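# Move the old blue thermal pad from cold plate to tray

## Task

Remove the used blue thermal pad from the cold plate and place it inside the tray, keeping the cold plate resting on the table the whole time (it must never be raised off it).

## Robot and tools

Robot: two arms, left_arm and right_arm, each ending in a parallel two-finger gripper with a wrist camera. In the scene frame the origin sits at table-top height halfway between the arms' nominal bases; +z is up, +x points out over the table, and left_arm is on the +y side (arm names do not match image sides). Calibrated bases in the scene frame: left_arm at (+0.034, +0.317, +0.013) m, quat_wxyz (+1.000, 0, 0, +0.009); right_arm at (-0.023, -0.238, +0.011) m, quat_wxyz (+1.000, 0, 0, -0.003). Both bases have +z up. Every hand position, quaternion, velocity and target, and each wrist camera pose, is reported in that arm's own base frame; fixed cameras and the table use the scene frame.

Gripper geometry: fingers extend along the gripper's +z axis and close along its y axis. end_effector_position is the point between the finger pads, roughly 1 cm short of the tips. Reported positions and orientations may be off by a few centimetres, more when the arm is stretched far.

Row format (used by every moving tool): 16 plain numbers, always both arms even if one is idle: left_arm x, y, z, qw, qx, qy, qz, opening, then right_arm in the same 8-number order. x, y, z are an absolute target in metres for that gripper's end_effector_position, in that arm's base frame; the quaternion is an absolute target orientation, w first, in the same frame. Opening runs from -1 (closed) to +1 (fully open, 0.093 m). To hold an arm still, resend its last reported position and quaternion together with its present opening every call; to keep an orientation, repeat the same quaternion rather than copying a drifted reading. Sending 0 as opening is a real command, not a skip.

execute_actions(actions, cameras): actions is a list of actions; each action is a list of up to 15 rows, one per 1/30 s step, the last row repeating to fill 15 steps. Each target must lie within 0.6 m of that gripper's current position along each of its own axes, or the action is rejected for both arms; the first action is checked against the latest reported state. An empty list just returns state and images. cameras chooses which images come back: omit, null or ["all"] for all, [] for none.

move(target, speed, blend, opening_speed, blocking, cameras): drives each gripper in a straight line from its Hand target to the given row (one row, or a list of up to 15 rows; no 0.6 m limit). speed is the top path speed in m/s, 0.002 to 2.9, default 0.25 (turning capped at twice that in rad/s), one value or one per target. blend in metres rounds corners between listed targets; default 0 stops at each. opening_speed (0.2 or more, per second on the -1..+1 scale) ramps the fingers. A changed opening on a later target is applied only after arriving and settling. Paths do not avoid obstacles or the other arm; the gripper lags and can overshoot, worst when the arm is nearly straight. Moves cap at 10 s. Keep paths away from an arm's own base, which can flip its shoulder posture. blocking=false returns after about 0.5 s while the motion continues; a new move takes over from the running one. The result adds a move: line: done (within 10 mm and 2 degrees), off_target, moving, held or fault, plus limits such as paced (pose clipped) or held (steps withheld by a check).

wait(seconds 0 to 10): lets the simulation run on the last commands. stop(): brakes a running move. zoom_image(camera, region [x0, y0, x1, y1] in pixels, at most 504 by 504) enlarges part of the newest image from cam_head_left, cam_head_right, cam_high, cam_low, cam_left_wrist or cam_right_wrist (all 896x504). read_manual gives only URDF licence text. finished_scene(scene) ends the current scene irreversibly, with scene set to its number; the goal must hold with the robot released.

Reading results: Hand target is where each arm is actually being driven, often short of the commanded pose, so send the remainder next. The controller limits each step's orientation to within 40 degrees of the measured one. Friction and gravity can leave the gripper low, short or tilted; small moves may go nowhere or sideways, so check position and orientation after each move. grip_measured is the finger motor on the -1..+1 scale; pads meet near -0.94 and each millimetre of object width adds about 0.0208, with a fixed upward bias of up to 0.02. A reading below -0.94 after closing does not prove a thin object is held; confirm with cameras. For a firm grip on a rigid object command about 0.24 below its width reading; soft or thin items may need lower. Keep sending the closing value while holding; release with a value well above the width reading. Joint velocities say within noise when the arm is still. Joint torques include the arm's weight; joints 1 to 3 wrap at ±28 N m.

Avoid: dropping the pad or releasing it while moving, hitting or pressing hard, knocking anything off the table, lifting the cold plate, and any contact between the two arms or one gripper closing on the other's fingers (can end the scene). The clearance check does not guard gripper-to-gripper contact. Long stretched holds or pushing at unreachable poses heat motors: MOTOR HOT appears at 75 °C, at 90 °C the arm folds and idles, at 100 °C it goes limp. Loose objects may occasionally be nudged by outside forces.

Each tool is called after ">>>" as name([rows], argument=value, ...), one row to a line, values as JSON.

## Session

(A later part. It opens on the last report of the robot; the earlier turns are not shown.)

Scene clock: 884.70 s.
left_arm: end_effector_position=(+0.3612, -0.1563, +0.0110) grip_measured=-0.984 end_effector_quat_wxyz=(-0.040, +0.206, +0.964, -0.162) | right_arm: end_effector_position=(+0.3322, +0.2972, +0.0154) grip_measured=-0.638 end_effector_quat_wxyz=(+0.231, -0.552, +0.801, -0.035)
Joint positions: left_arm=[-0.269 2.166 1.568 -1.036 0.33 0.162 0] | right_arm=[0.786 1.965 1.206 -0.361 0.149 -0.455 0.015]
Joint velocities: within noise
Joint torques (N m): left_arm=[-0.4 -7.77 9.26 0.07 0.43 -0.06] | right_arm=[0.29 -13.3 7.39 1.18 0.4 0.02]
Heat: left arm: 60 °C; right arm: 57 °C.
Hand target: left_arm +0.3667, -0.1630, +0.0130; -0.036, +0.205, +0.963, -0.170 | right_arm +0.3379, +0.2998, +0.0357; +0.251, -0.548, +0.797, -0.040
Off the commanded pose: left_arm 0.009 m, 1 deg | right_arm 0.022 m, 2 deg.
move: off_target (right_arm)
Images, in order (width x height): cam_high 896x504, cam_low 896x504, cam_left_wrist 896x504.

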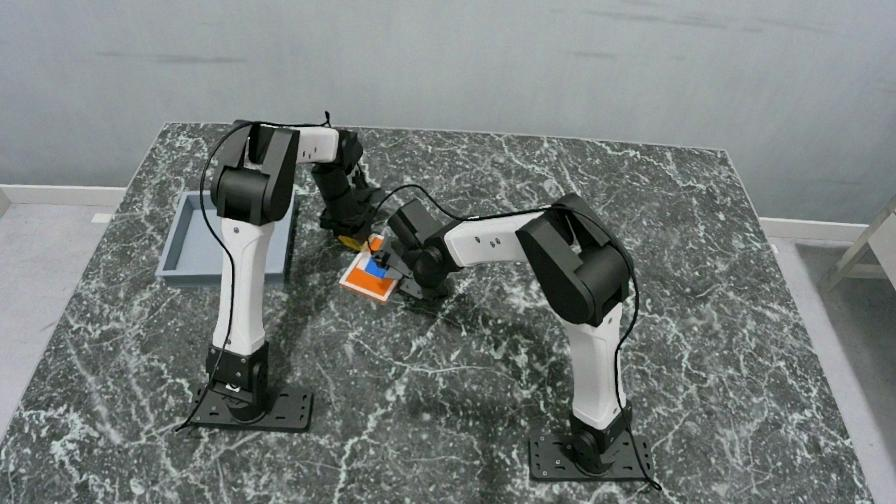

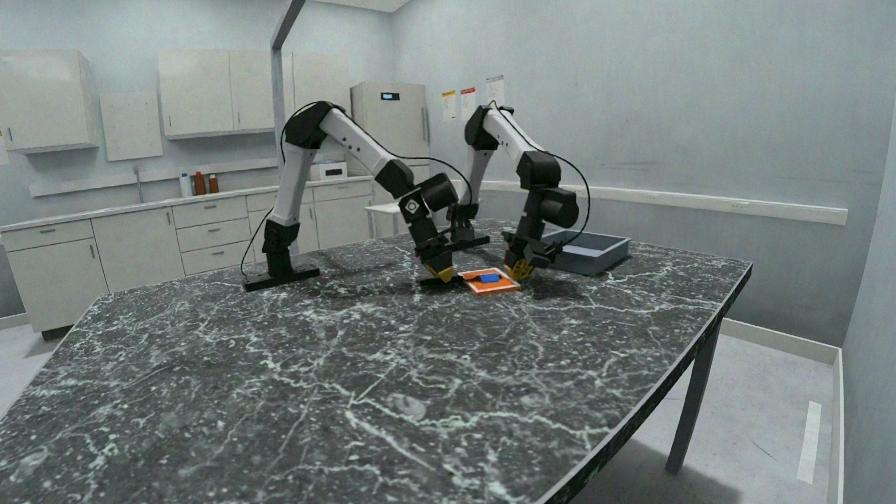

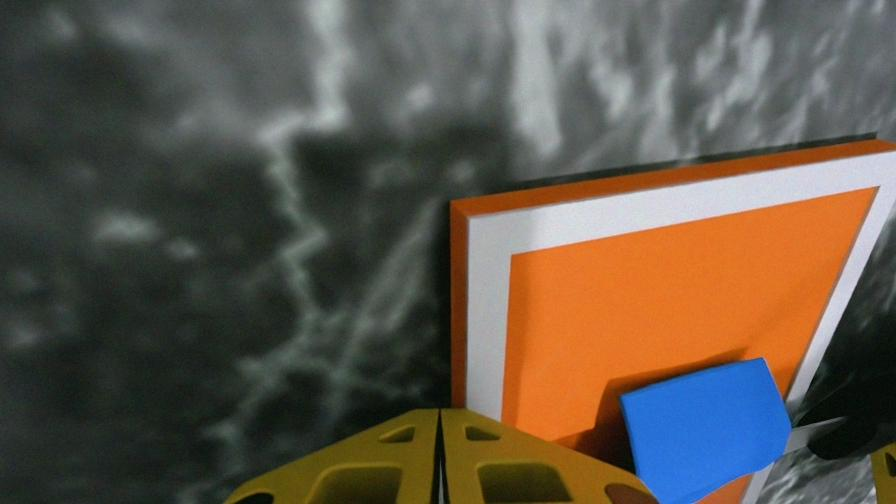

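>>> move(target=[0.367,-0.163,0.013,-0.036,0.205,0.963,-0.170,-1,0.336,0.297,0.044,0.2494,-0.545,0.7934,-0.0396,-0.85], speed=0.04, cameras=["cam_high","cam_left_wrist","cam_low"])

>>> zoom_image(camera="cam_low", region=[440, 250, 540, 310])

>>> zoom_image(camera="cam_high", region=[330, 220, 430, 310])

Scene clock: 890.03 s.
left_arm: end_effector_position=(+0.3612, -0.1563, +0.0110) grip_measured=-0.984 end_effector_quat_wxyz=(-0.040, +0.206, +0.964, -0.162) | right_arm: end_effector_position=(+0.3279, +0.2925, +0.0203) grip_measured=-0.638 end_effector_quat_wxyz=(+0.223, -0.553, +0.802, -0.037)
Joint positions: left_arm=[-0.269 2.166 1.568 -1.036 0.33 0.162 0] | right_arm=[0.786 1.945 1.206 -0.4 0.15 -0.455 0.015]
Joint velocities: within noise
Joint torques (N m): left_arm=[-0.47 -7.61 9.29 0 0.37 -0.02] | right_arm=[0.13 -13.65 7.27 1.3 0.36 0.01]
Heat: left arm: 60 °C; right arm: 56 °C.
Hand target: left_arm +0.3667, -0.1630, +0.0130; -0.036, +0.205, +0.963, -0.170 | right_arm +0.3358, +0.2968, +0.0438; +0.251, -0.547, +0.797, -0.040
Off the commanded pose: left_arm 0.009 m, 1 deg | right_arm 0.025 m, 3 deg.
move: off_target (right_arm)
Images, in order (width x height): cam_high 896x504, cam_low 896x504, cam_left_wrist 896x504.

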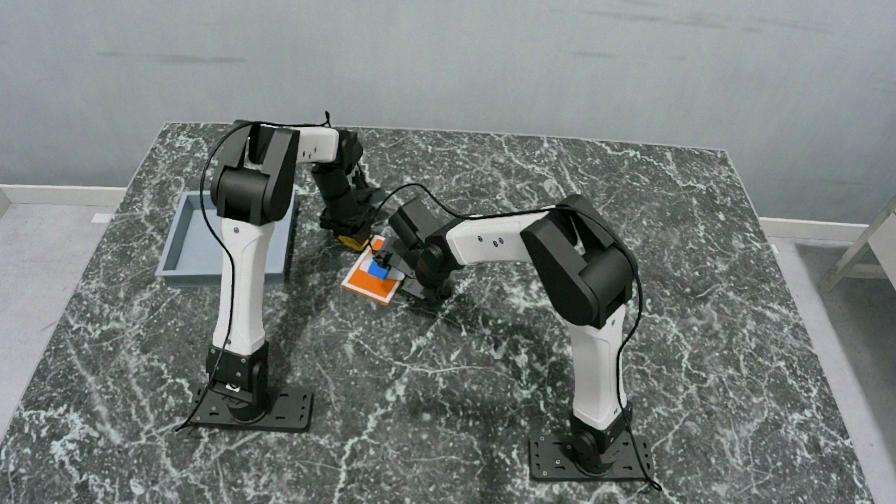

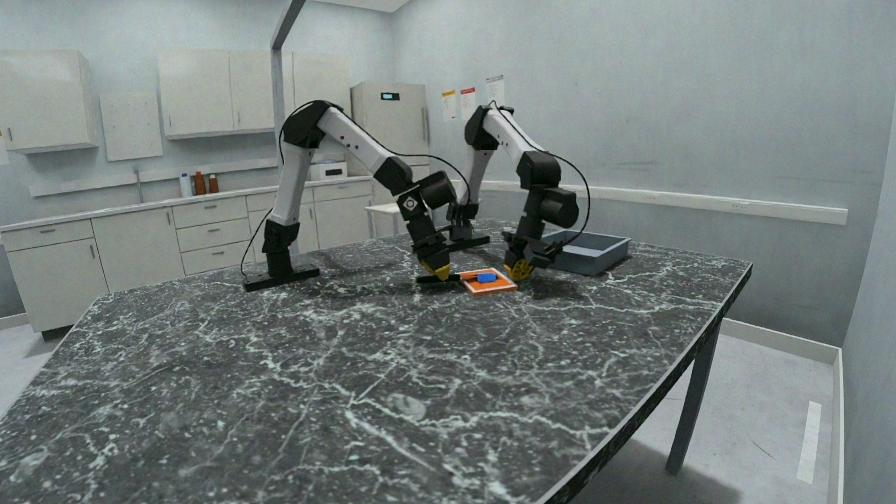

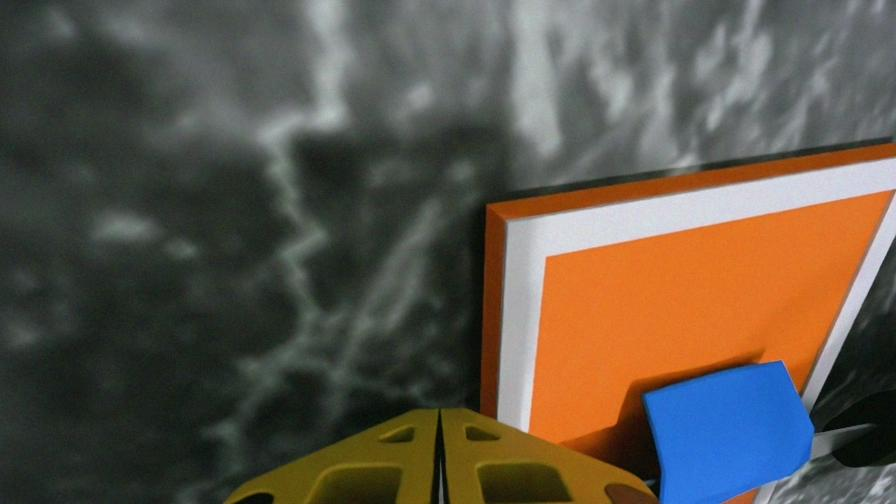

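Scaled by 5.040 from the camera's 896x504 image, which has a finer 1280x720 frame.

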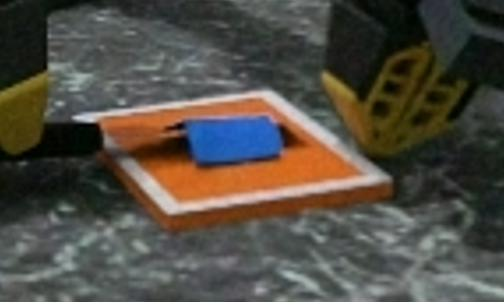

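Scaled by 5.040 from the camera's 896x504 image, which has a finer 1280x720 frame.

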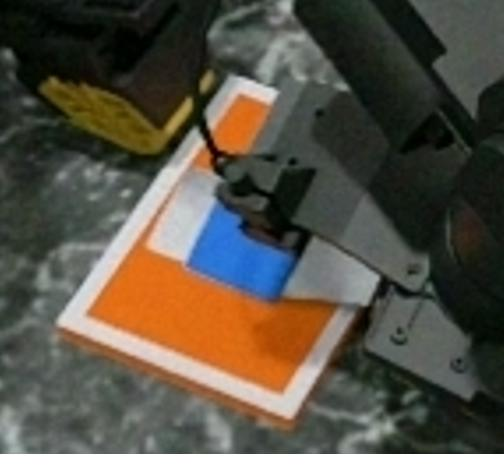

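>>> move([
  [0.350,-0.14,0.10,-0.036,0.205,0.963,-0.170,-1,0.330,0.294,0.026,0.2494,-0.545,0.7934,-0.0396,-0.85],
  [0.20,-0.12,0.10,0.327,0.275,0.899,-0.1,-1,0.330,0.294,0.026,0.2494,-0.545,0.7934,-0.0396,-0.85],
  [0.205,-0.14,0.03,0.327,0.275,0.899,-0.1,-1,0.330,0.294,0.026,0.2494,-0.545,0.7934,-0.0396,-0.85],
], speed=0.12)

>>> zoom_image(camera="cam_high", region=[310, 220, 430, 320])

Scene clock: 914.10 s.
left_arm: end_effector_position=(+0.2048, -0.1405, +0.0330) grip_measured=-0.984 end_effector_quat_wxyz=(+0.325, +0.279, +0.898, -0.103) | right_arm: end_effector_position=(+0.3284, +0.2919, +0.0143) grip_measured=-0.638 end_effector_quat_wxyz=(+0.233, -0.551, +0.801, -0.037)
Joint positions: left_arm=[-0.595 0.943 0.26 -0.191 0.009 0.003 0] | right_arm=[0.786 1.945 1.169 -0.341 0.155 -0.455 0.015]
Joint velocities: within noise
Joint torques (N m): left_arm=[-0.8 -0.53 6.38 1.84 -0.25 -0.08] | right_arm=[0.64 -12.56 4.81 1.52 0.35 0.06]
Heat: left arm: 60 °C; right arm: 61 °C.
Hand target: left_arm +0.2049, -0.1400, +0.0302; +0.327, +0.275, +0.899, -0.100 | right_arm +0.3300, +0.2939, +0.0259; +0.250, -0.548, +0.797, -0.040
Off the commanded pose: left_arm 0.003 m, 1 deg | right_arm 0.012 m, 2 deg.
move: off_target (right_arm)

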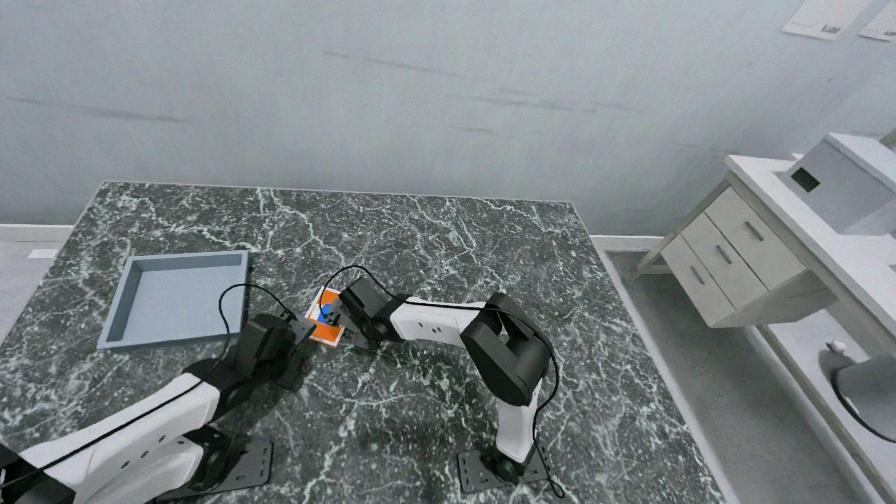

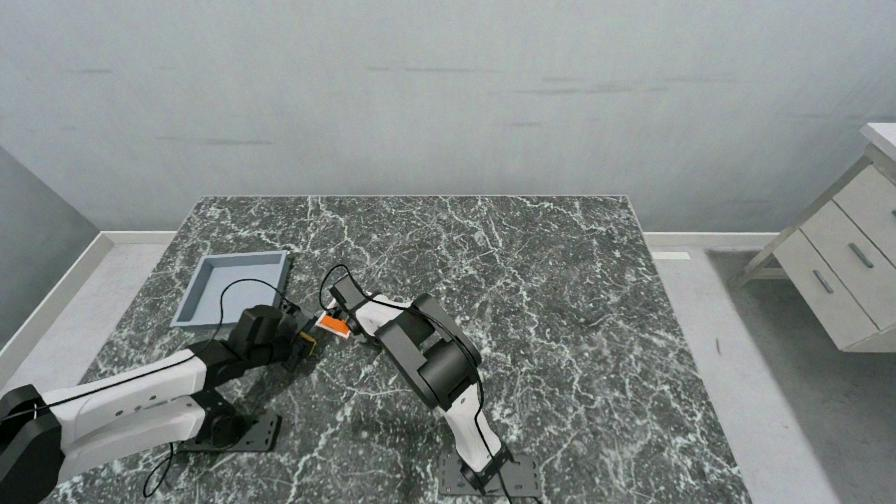

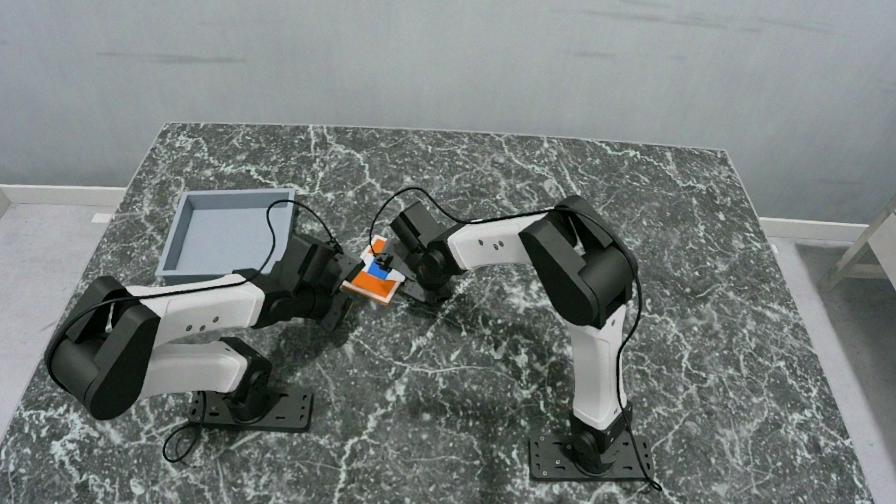

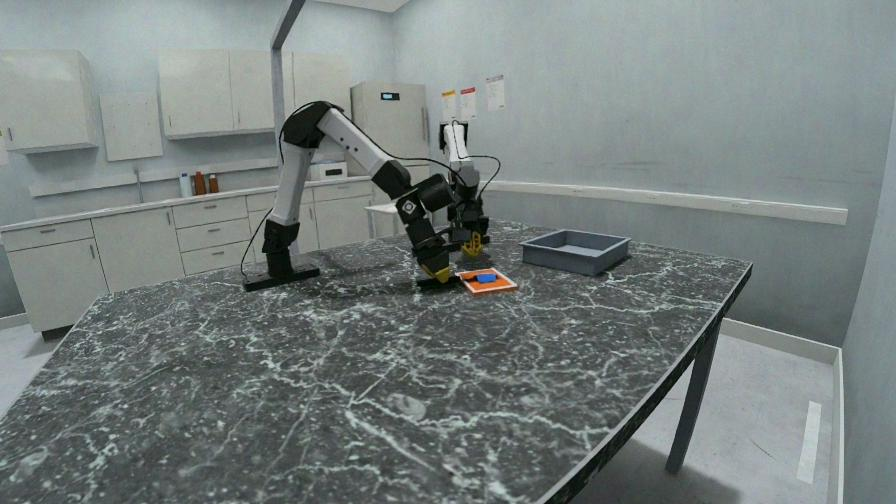

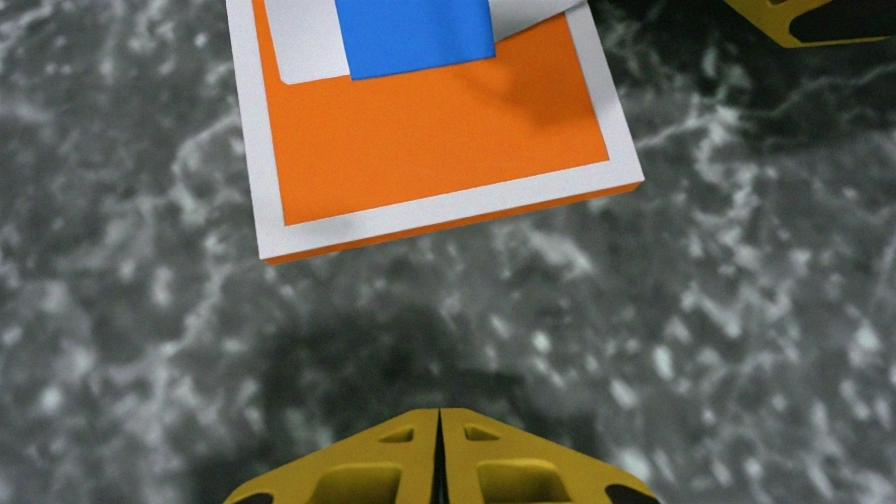

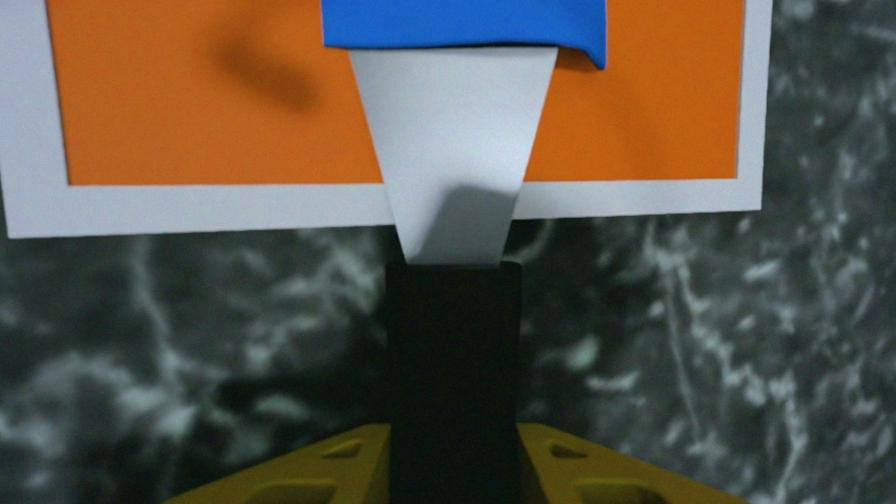

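Scaled by 4.200 from the camera's 896x504 image, which has a finer 1280x720 frame.

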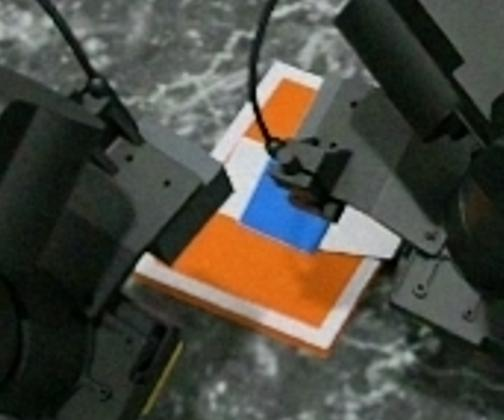

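>>> move(target=[0.225,-0.154,0.009,0.327,0.275,0.899,-0.1,-1,0.330,0.294,0.026,0.2494,-0.545,0.7934,-0.0396,-0.85], speed=0.06, cameras=["cam_left_wrist","cam_right_wrist"])

Scene clock: 923.17 s.
left_arm: end_effector_position=(+0.2246, -0.1537, +0.0105) grip_measured=-0.984 end_effector_quat_wxyz=(+0.324, +0.278, +0.899, -0.103) | right_arm: end_effector_position=(+0.3284, +0.2919, +0.0143) grip_measured=-0.638 end_effector_quat_wxyz=(+0.233, -0.551, +0.801, -0.037)
Joint positions: left_arm=[-0.595 1.2 0.26 0.063 0.008 0.002 0] | right_arm=[0.786 1.945 1.169 -0.341 0.155 -0.455 0.015]
Joint velocities: within noise
Joint torques (N m): left_arm=[-0.66 -1.98 5.89 1.84 -0.22 -0.06] | right_arm=[0.64 -12.55 4.81 1.52 0.34 0.06]
Heat: left arm: 59 °C; right arm: 61 °C.
Hand target: left_arm +0.2250, -0.1540, +0.0091; +0.327, +0.275, +0.899, -0.100 | right_arm +0.3300, +0.2939, +0.0259; +0.250, -0.548, +0.797, -0.040
Off the commanded pose: left_arm 0.002 m, 1 deg | right_arm 0.012 m, 2 deg.
move: off_target (right_arm)
Images, in order (width x height): cam_left_wrist 896x504, cam_right_wrist 896x504.

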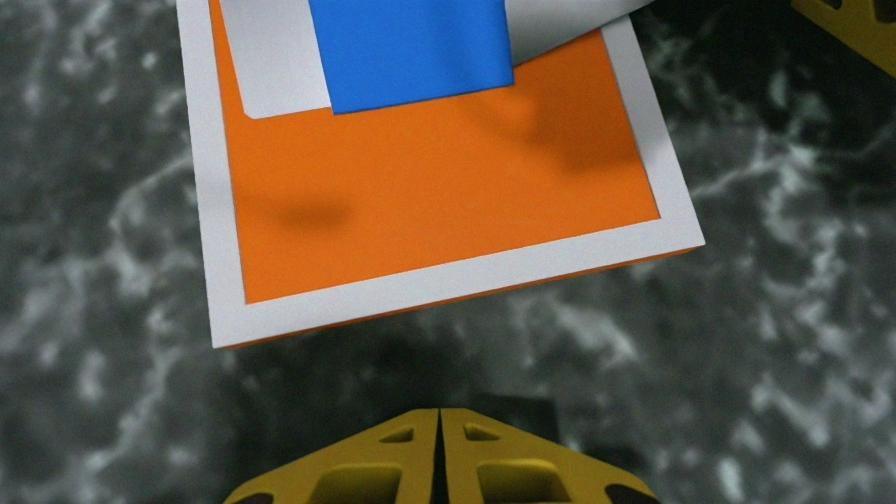

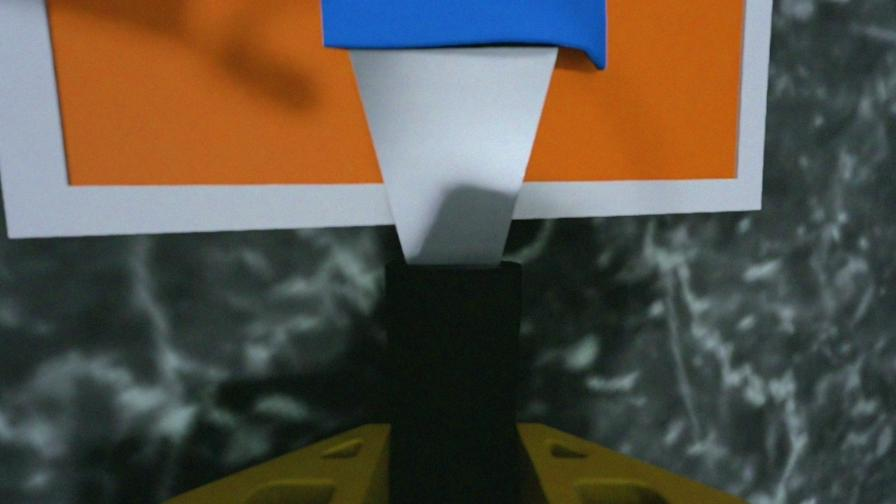

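>>> move(target=[0.239,-0.163,0.007,0.327,0.275,0.899,-0.1,-1,0.330,0.294,0.026,0.2494,-0.545,0.7934,-0.0396,-0.85], speed=0.04, cameras=["cam_left_wrist"])

Scene clock: 931.43 s.
left_arm: end_effector_position=(+0.2331, -0.1593, +0.0072) grip_measured=-0.984 end_effector_quat_wxyz=(+0.323, +0.278, +0.899, -0.102) | right_arm: end_effector_position=(+0.3284, +0.2919, +0.0143) grip_measured=-0.638 end_effector_quat_wxyz=(+0.233, -0.551, +0.801, -0.037)
Joint positions: left_arm=[-0.595 1.277 0.286 0.111 0.007 0.002 0] | right_arm=[0.786 1.945 1.169 -0.341 0.155 -0.455 0.015]
Joint velocities: within noise
Joint torques (N m): left_arm=[-0.4 -0.21 7.84 1.81 -0.19 -0.14] | right_arm=[0.64 -12.55 4.81 1.51 0.35 0.06]
Heat: left arm: 57 °C; right arm: 61 °C.
Hand target: left_arm +0.2387, -0.1628, +0.0074; +0.327, +0.275, +0.899, -0.100 | right_arm +0.3300, +0.2939, +0.0259; +0.250, -0.548, +0.797, -0.040
Off the commanded pose: left_arm 0.007 m, 1 deg | right_arm 0.012 m, 2 deg.
move: off_target (right_arm)
Images, in order (width x height): cam_left_wrist 896x504.

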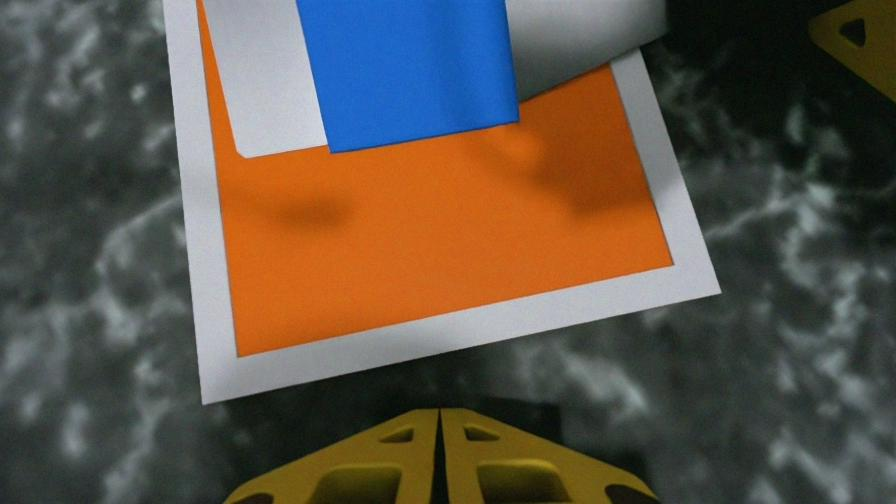

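>>> move(target=[0.252,-0.168,0.007,0.327,0.275,0.899,-0.1,-1,0.330,0.294,0.026,0.2494,-0.545,0.7934,-0.0396,-0.85], speed=0.04, cameras=["cam_left_wrist"])

>>> move(target=[0.252,-0.168,0.007,0.327,0.275,0.899,-0.1,-1,0.310,0.303,0.022,0.2494,-0.545,0.7934,-0.0396,-0.85], speed=0.04, cameras=["cam_left_wrist","cam_right_wrist","cam_low"])

Scene clock: 937.23 s.
left_arm: end_effector_position=(+0.2423, -0.1656, +0.0073) grip_measured=-0.984 end_effector_quat_wxyz=(+0.321, +0.278, +0.900, -0.102) | right_arm: end_effector_position=(+0.3308, +0.2910, +0.0152) grip_measured=-0.638 end_effector_quat_wxyz=(+0.237, -0.546, +0.803, -0.042)
Joint positions: left_arm=[-0.595 1.336 0.326 0.126 0.007 0.002 0] | right_arm=[0.785 1.945 1.169 -0.335 0.166 -0.448 0.015]
Joint velocities: within noise
Joint torques (N m): left_arm=[1.32 0.29 7.97 1.99 -0.05 0.08] | right_arm=[0.76 -12.56 4.82 1.46 0.23 -0.01]
Heat: left arm: 57 °C; right arm: 62 °C.
Hand target: left_arm +0.2515, -0.1676, +0.0075; +0.327, +0.275, +0.899, -0.100 | right_arm +0.3300, +0.2940, +0.0258; +0.251, -0.548, +0.797, -0.040
Off the commanded pose: left_arm 0.010 m, 1 deg | right_arm 0.011 m, 2 deg.
move: off_target (right_arm)
Images, in order (width x height): cam_left_wrist 896x504.

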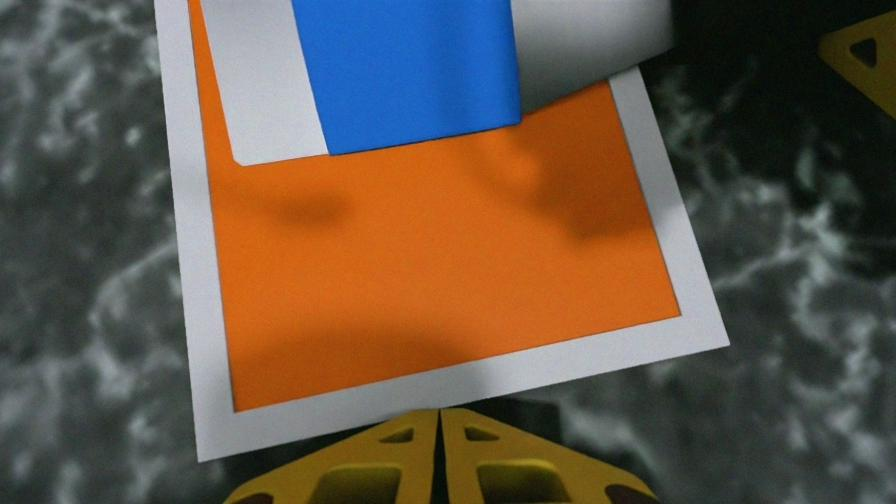

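Scene clock: 938.27 s.
left_arm: end_effector_position=(+0.2423, -0.1656, +0.0073) grip_measured=-0.984 end_effector_quat_wxyz=(+0.322, +0.282, +0.898, -0.100) | right_arm: end_effector_position=(+0.3265, +0.2908, +0.0143) grip_measured=-0.638 end_effector_quat_wxyz=(+0.249, -0.518, +0.816, -0.054)
Joint positions: left_arm=[-0.595 1.336 0.326 0.126 0.007 0.011 0] | right_arm=[0.812 1.934 1.136 -0.303 0.221 -0.372 0.015]
Joint velocities: within noise
Joint torques (N m): left_arm=[1.28 0.16 8.01 1.94 -0.03 -0.02] | right_arm=[3.34 -12.66 4.31 1.28 -0.07 -0.27]
Heat: left arm: 56 °C; right arm: 62 °C.
Hand target: left_arm +0.2515, -0.1676, +0.0075; +0.327, +0.275, +0.899, -0.100 | right_arm +0.3104, +0.3027, +0.0216; +0.251, -0.547, +0.797, -0.040
Off the commanded pose: left_arm 0.010 m, 1 deg | right_arm 0.022 m, 4 deg.
move: off_target (right_arm)
Images, in order (width x height): cam_low 896x504, cam_left_wrist 896x504, cam_right_wrist 896x504.

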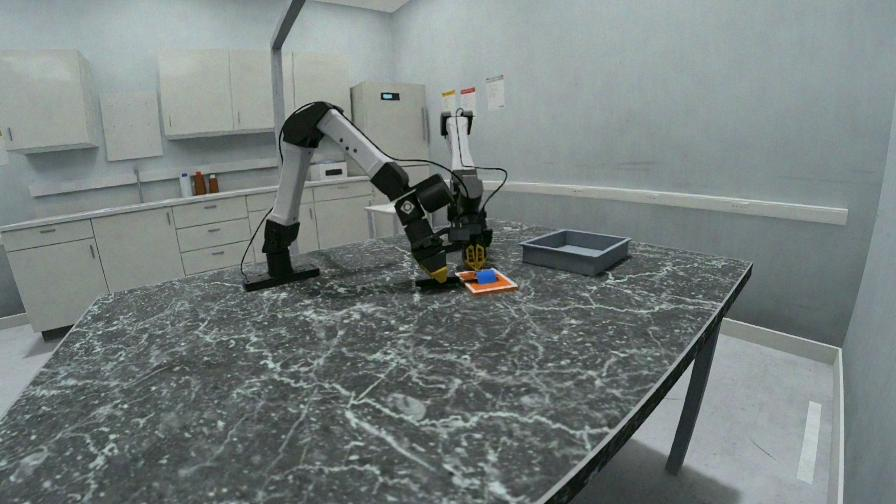

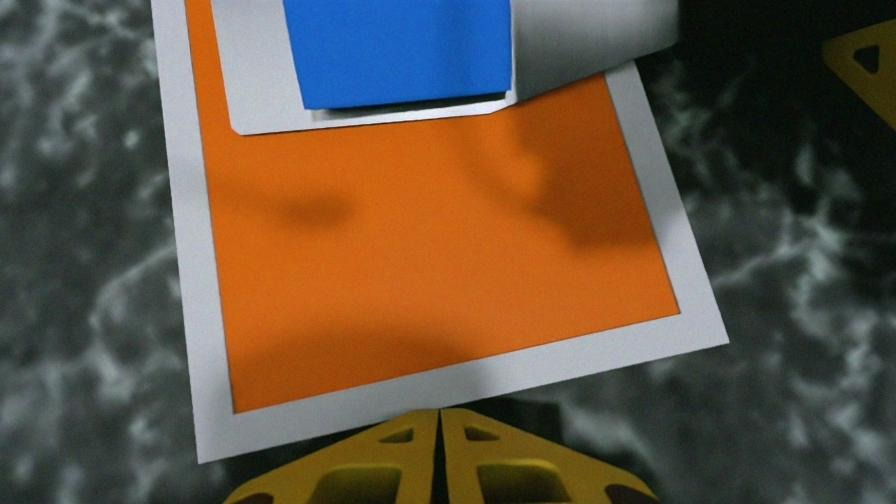

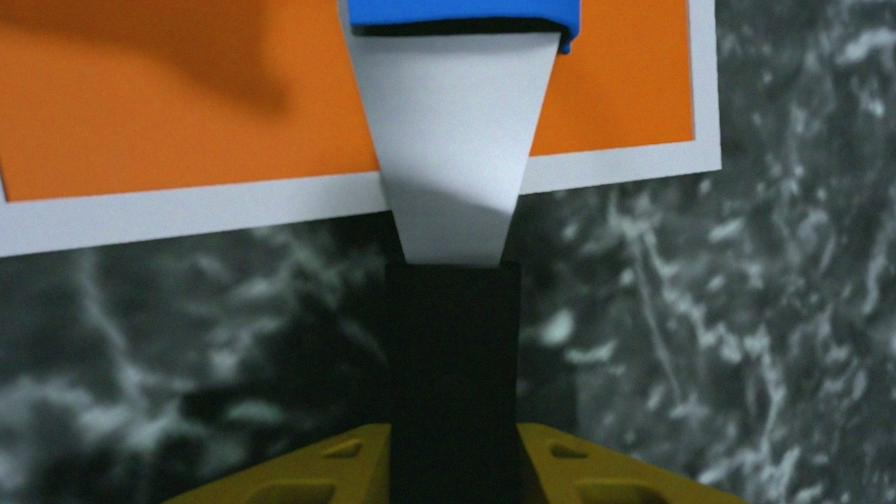

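>>> move(target=[0.252,-0.168,0.007,0.327,0.275,0.899,-0.1,-1,0.325,0.293,0.045,0.2494,-0.53,0.803,-0.046,-0.85], speed=0.04, cameras=["cam_left_wrist","cam_right_wrist","cam_low"])

>>> zoom_image(camera="cam_low", region=[440, 250, 540, 310])

Scene clock: 944.33 s.
left_arm: end_effector_position=(+0.2423, -0.1656, +0.0073) grip_measured=-0.984 end_effector_quat_wxyz=(+0.322, +0.282, +0.898, -0.100) | right_arm: end_effector_position=(+0.3229, +0.2855, +0.0266) grip_measured=-0.638 end_effector_quat_wxyz=(+0.234, -0.527, +0.815, -0.058)
Joint positions: left_arm=[-0.595 1.336 0.326 0.126 0.007 0.011 0] | right_arm=[0.808 1.904 1.165 -0.391 0.217 -0.389 0.015]
Joint velocities: within noise
Joint torques (N m): left_arm=[1.03 0.05 8.14 1.93 -0.04 -0.04] | right_arm=[0.2 -12.56 7.41 1.19 -0.02 -0.11]
Heat: left arm: 56 °C; right arm: 62 °C.
Hand target: left_arm +0.2515, -0.1676, +0.0075; +0.327, +0.275, +0.899, -0.100 | right_arm +0.3250, +0.2928, +0.0450; +0.251, -0.533, +0.807, -0.047
Off the commanded pose: left_arm 0.010 m, 1 deg | right_arm 0.020 m, 3 deg.
move: off_target (right_arm)
Images, in order (width x height): cam_low 896x504, cam_left_wrist 896x504, cam_right_wrist 896x504.

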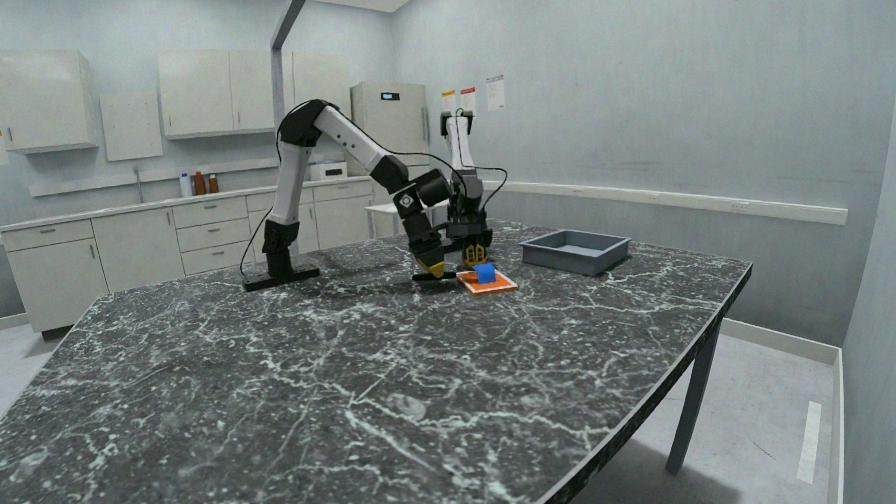

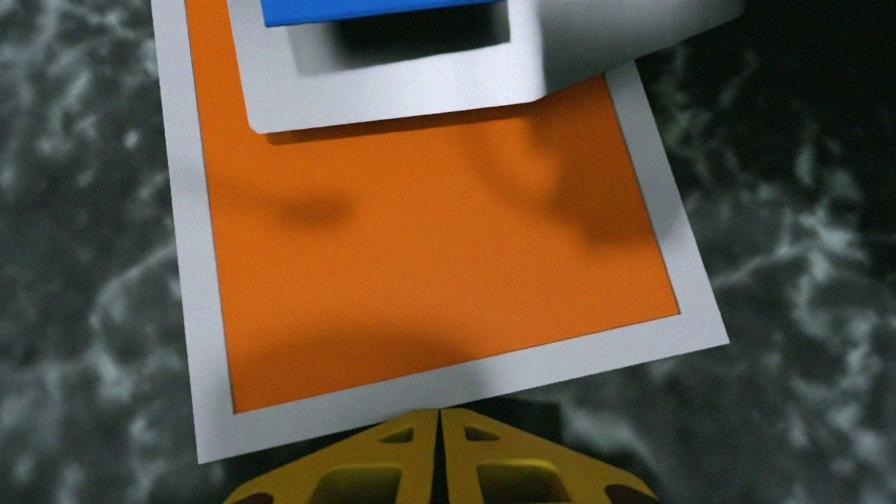

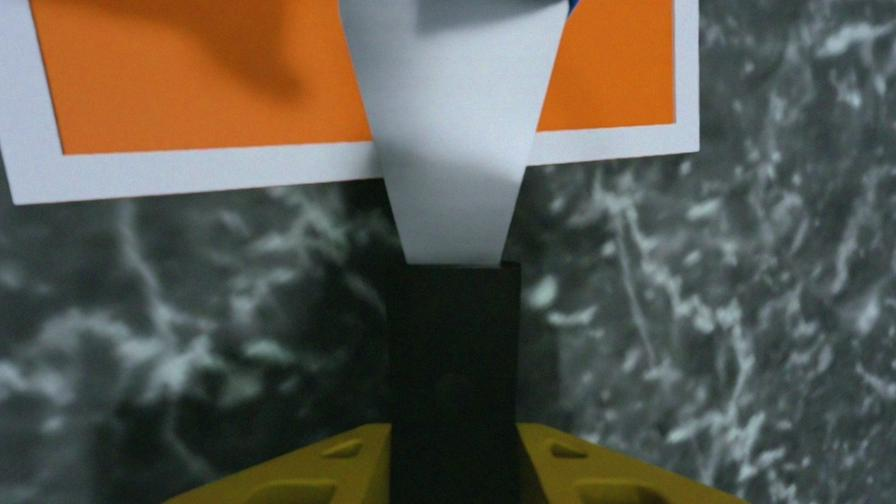

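Scaled by 5.040 from the camera's 896x504 image, which has a finer 1280x720 frame.

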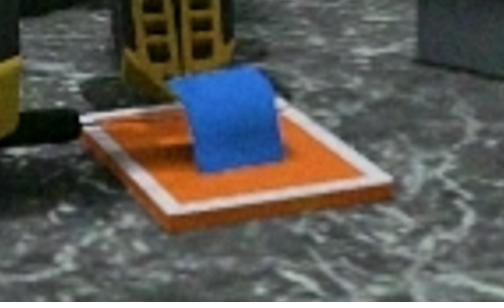

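>>> move(target=[0.252,-0.168,0.007,0.327,0.275,0.899,-0.1,-1,0.328,0.294,0.055,0.2494,-0.53,0.803,-0.046,-0.85], speed=0.04, cameras=["cam_left_wrist","cam_right_wrist","cam_low"])

>>> zoom_image(camera="cam_low", region=[440, 250, 540, 310])

Scene clock: 953.80 s.
left_arm: end_effector_position=(+0.2423, -0.1656, +0.0073) grip_measured=-0.984 end_effector_quat_wxyz=(+0.322, +0.282, +0.898, -0.100) | right_arm: end_effector_position=(+0.3236, +0.2890, +0.0365) grip_measured=-0.638 end_effector_quat_wxyz=(+0.232, -0.534, +0.811, -0.054)
Joint positions: left_arm=[-0.595 1.336 0.326 0.126 0.007 0.011 0] | right_arm=[0.808 1.896 1.201 -0.436 0.205 -0.402 0.015]
Joint velocities: within noise
Joint torques (N m): left_arm=[1.09 0.16 8.27 1.96 -0.04 0.01] | right_arm=[-0.1 -12.4 7.56 1.24 0.12 -0.03]
Heat: left arm: 55 °C; right arm: 60 °C.
Hand target: left_arm +0.2515, -0.1676, +0.0075; +0.327, +0.275, +0.899, -0.100 | right_arm +0.3279, +0.2938, +0.0548; +0.251, -0.533, +0.807, -0.046
Off the commanded pose: left_arm 0.010 m, 1 deg | right_arm 0.020 m, 2 deg.
move: off_target (right_arm)
Images, in order (width x height): cam_low 896x504, cam_left_wrist 896x504, cam_right_wrist 896x504.

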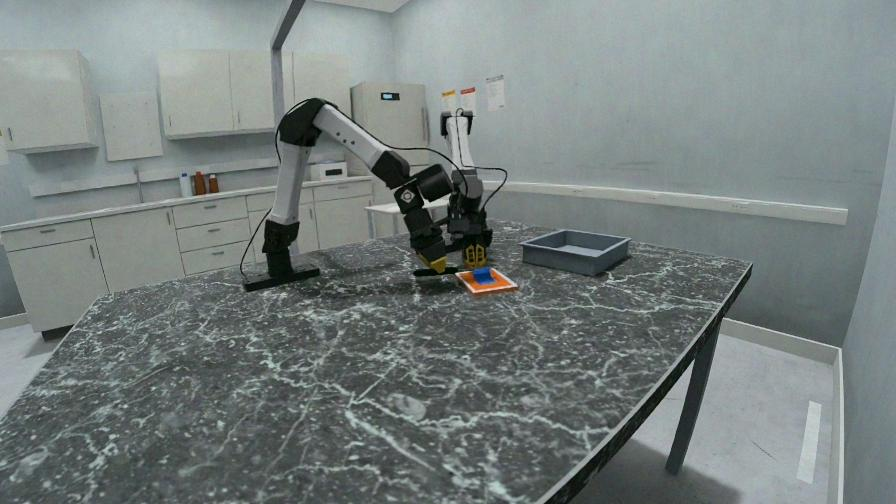

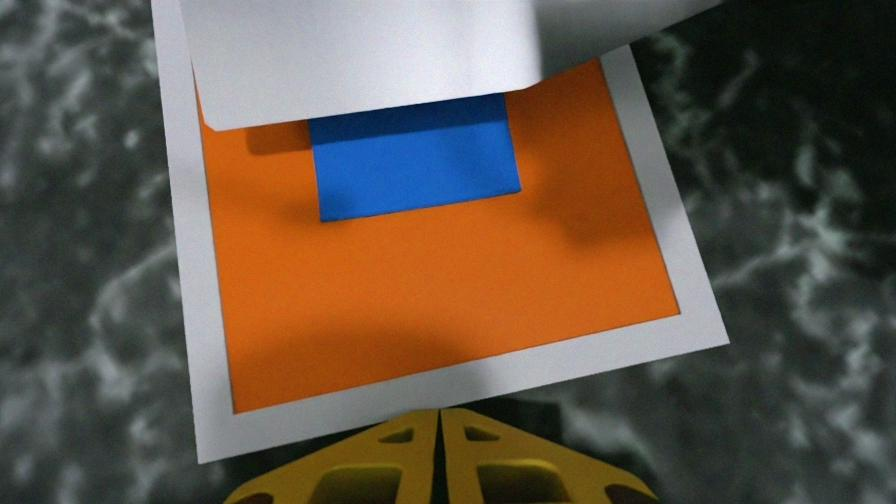

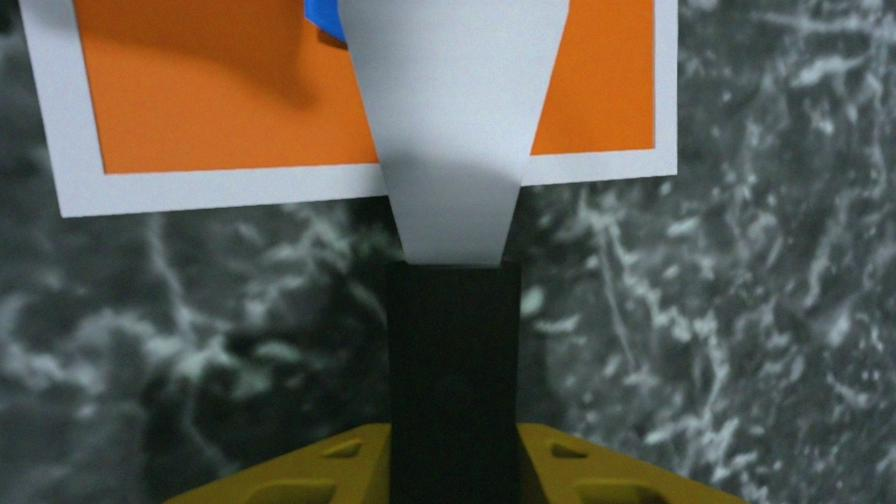

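Scaled by 5.040 from the camera's 896x504 image, which has a finer 1280x720 frame.

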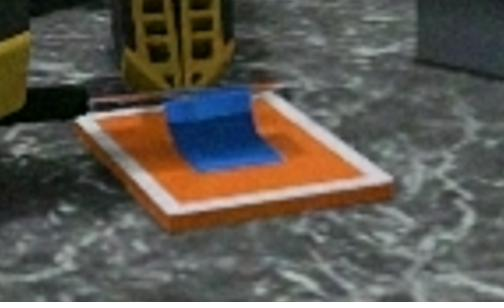

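>>> move(target=[0.252,-0.168,0.007,0.327,0.275,0.899,-0.1,-1,0.320,0.275,0.10,0.16,-0.5246,0.8234,0.105,-0.85], speed=0.06, cameras=["cam_left_wrist","cam_right_wrist","cam_low"])

>>> zoom_image(camera="cam_low", region=[440, 250, 540, 310])

Scene clock: 968.30 s.
left_arm: end_effector_position=(+0.2423, -0.1656, +0.0073) grip_measured=-0.984 end_effector_quat_wxyz=(+0.322, +0.282, +0.898, -0.100) | right_arm: end_effector_position=(+0.3164, +0.2727, +0.0844) grip_measured=-0.638 end_effector_quat_wxyz=(+0.144, -0.526, +0.832, +0.100)
Joint positions: left_arm=[-0.595 1.336 0.326 0.126 0.007 0.011 0] | right_arm=[0.641 1.868 1.416 -0.811 -0.175 -0.459 0.015]
Joint velocities: within noise
Joint torques (N m): left_arm=[1.21 0.46 8.12 1.93 -0.04 0.03] | right_arm=[-0.31 -11.63 7.87 0.97 -0.13 -0.02]
Heat: left arm: 54 °C; right arm: 60 °C.
Hand target: left_arm +0.2515, -0.1676, +0.0075; +0.327, +0.275, +0.899, -0.100 | right_arm +0.3199, +0.2749, +0.0999; +0.161, -0.527, +0.828, +0.105
Off the commanded pose: left_arm 0.010 m, 1 deg | right_arm 0.016 m, 2 deg.
move: off_target (right_arm)
Images, in order (width x height): cam_low 896x504, cam_left_wrist 896x504, cam_right_wrist 896x504.

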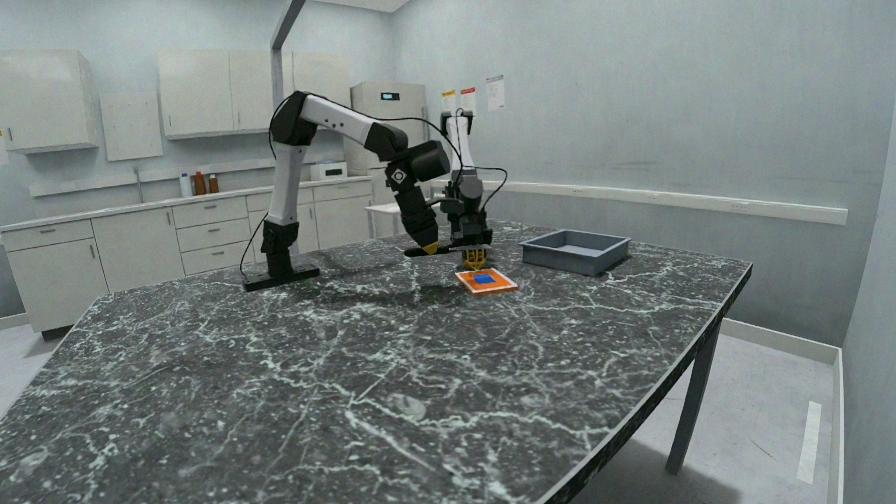

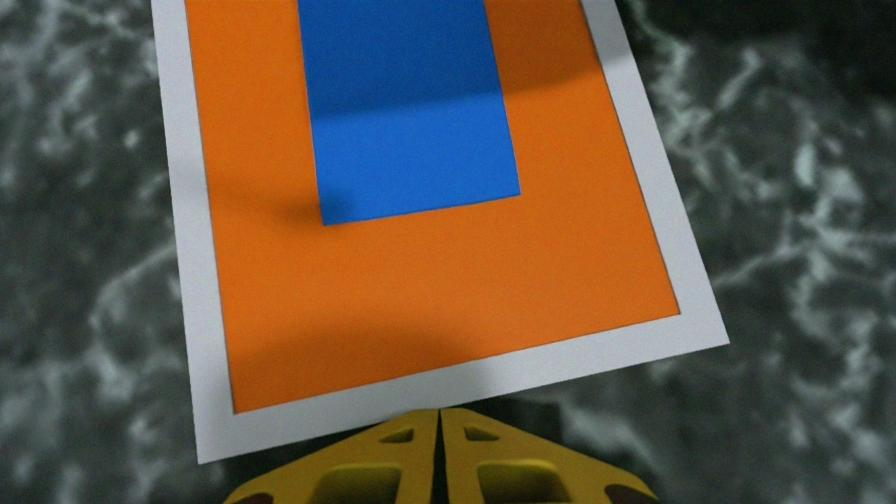

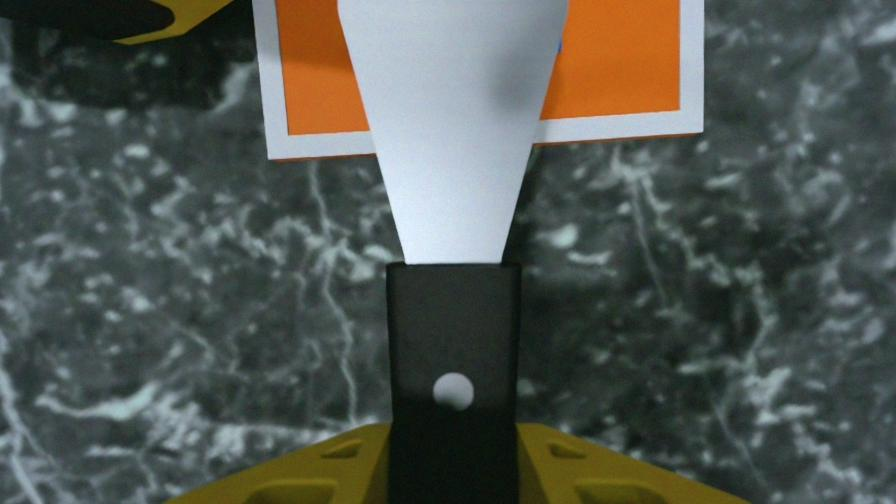

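Scaled by 5.040 from the camera's 896x504 image, which has a finer 1280x720 frame.

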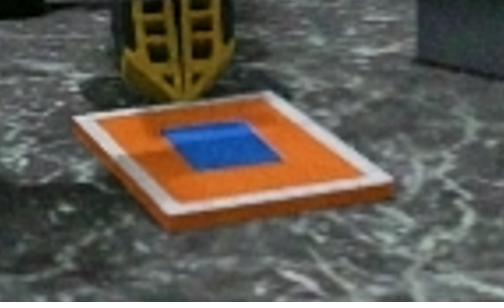

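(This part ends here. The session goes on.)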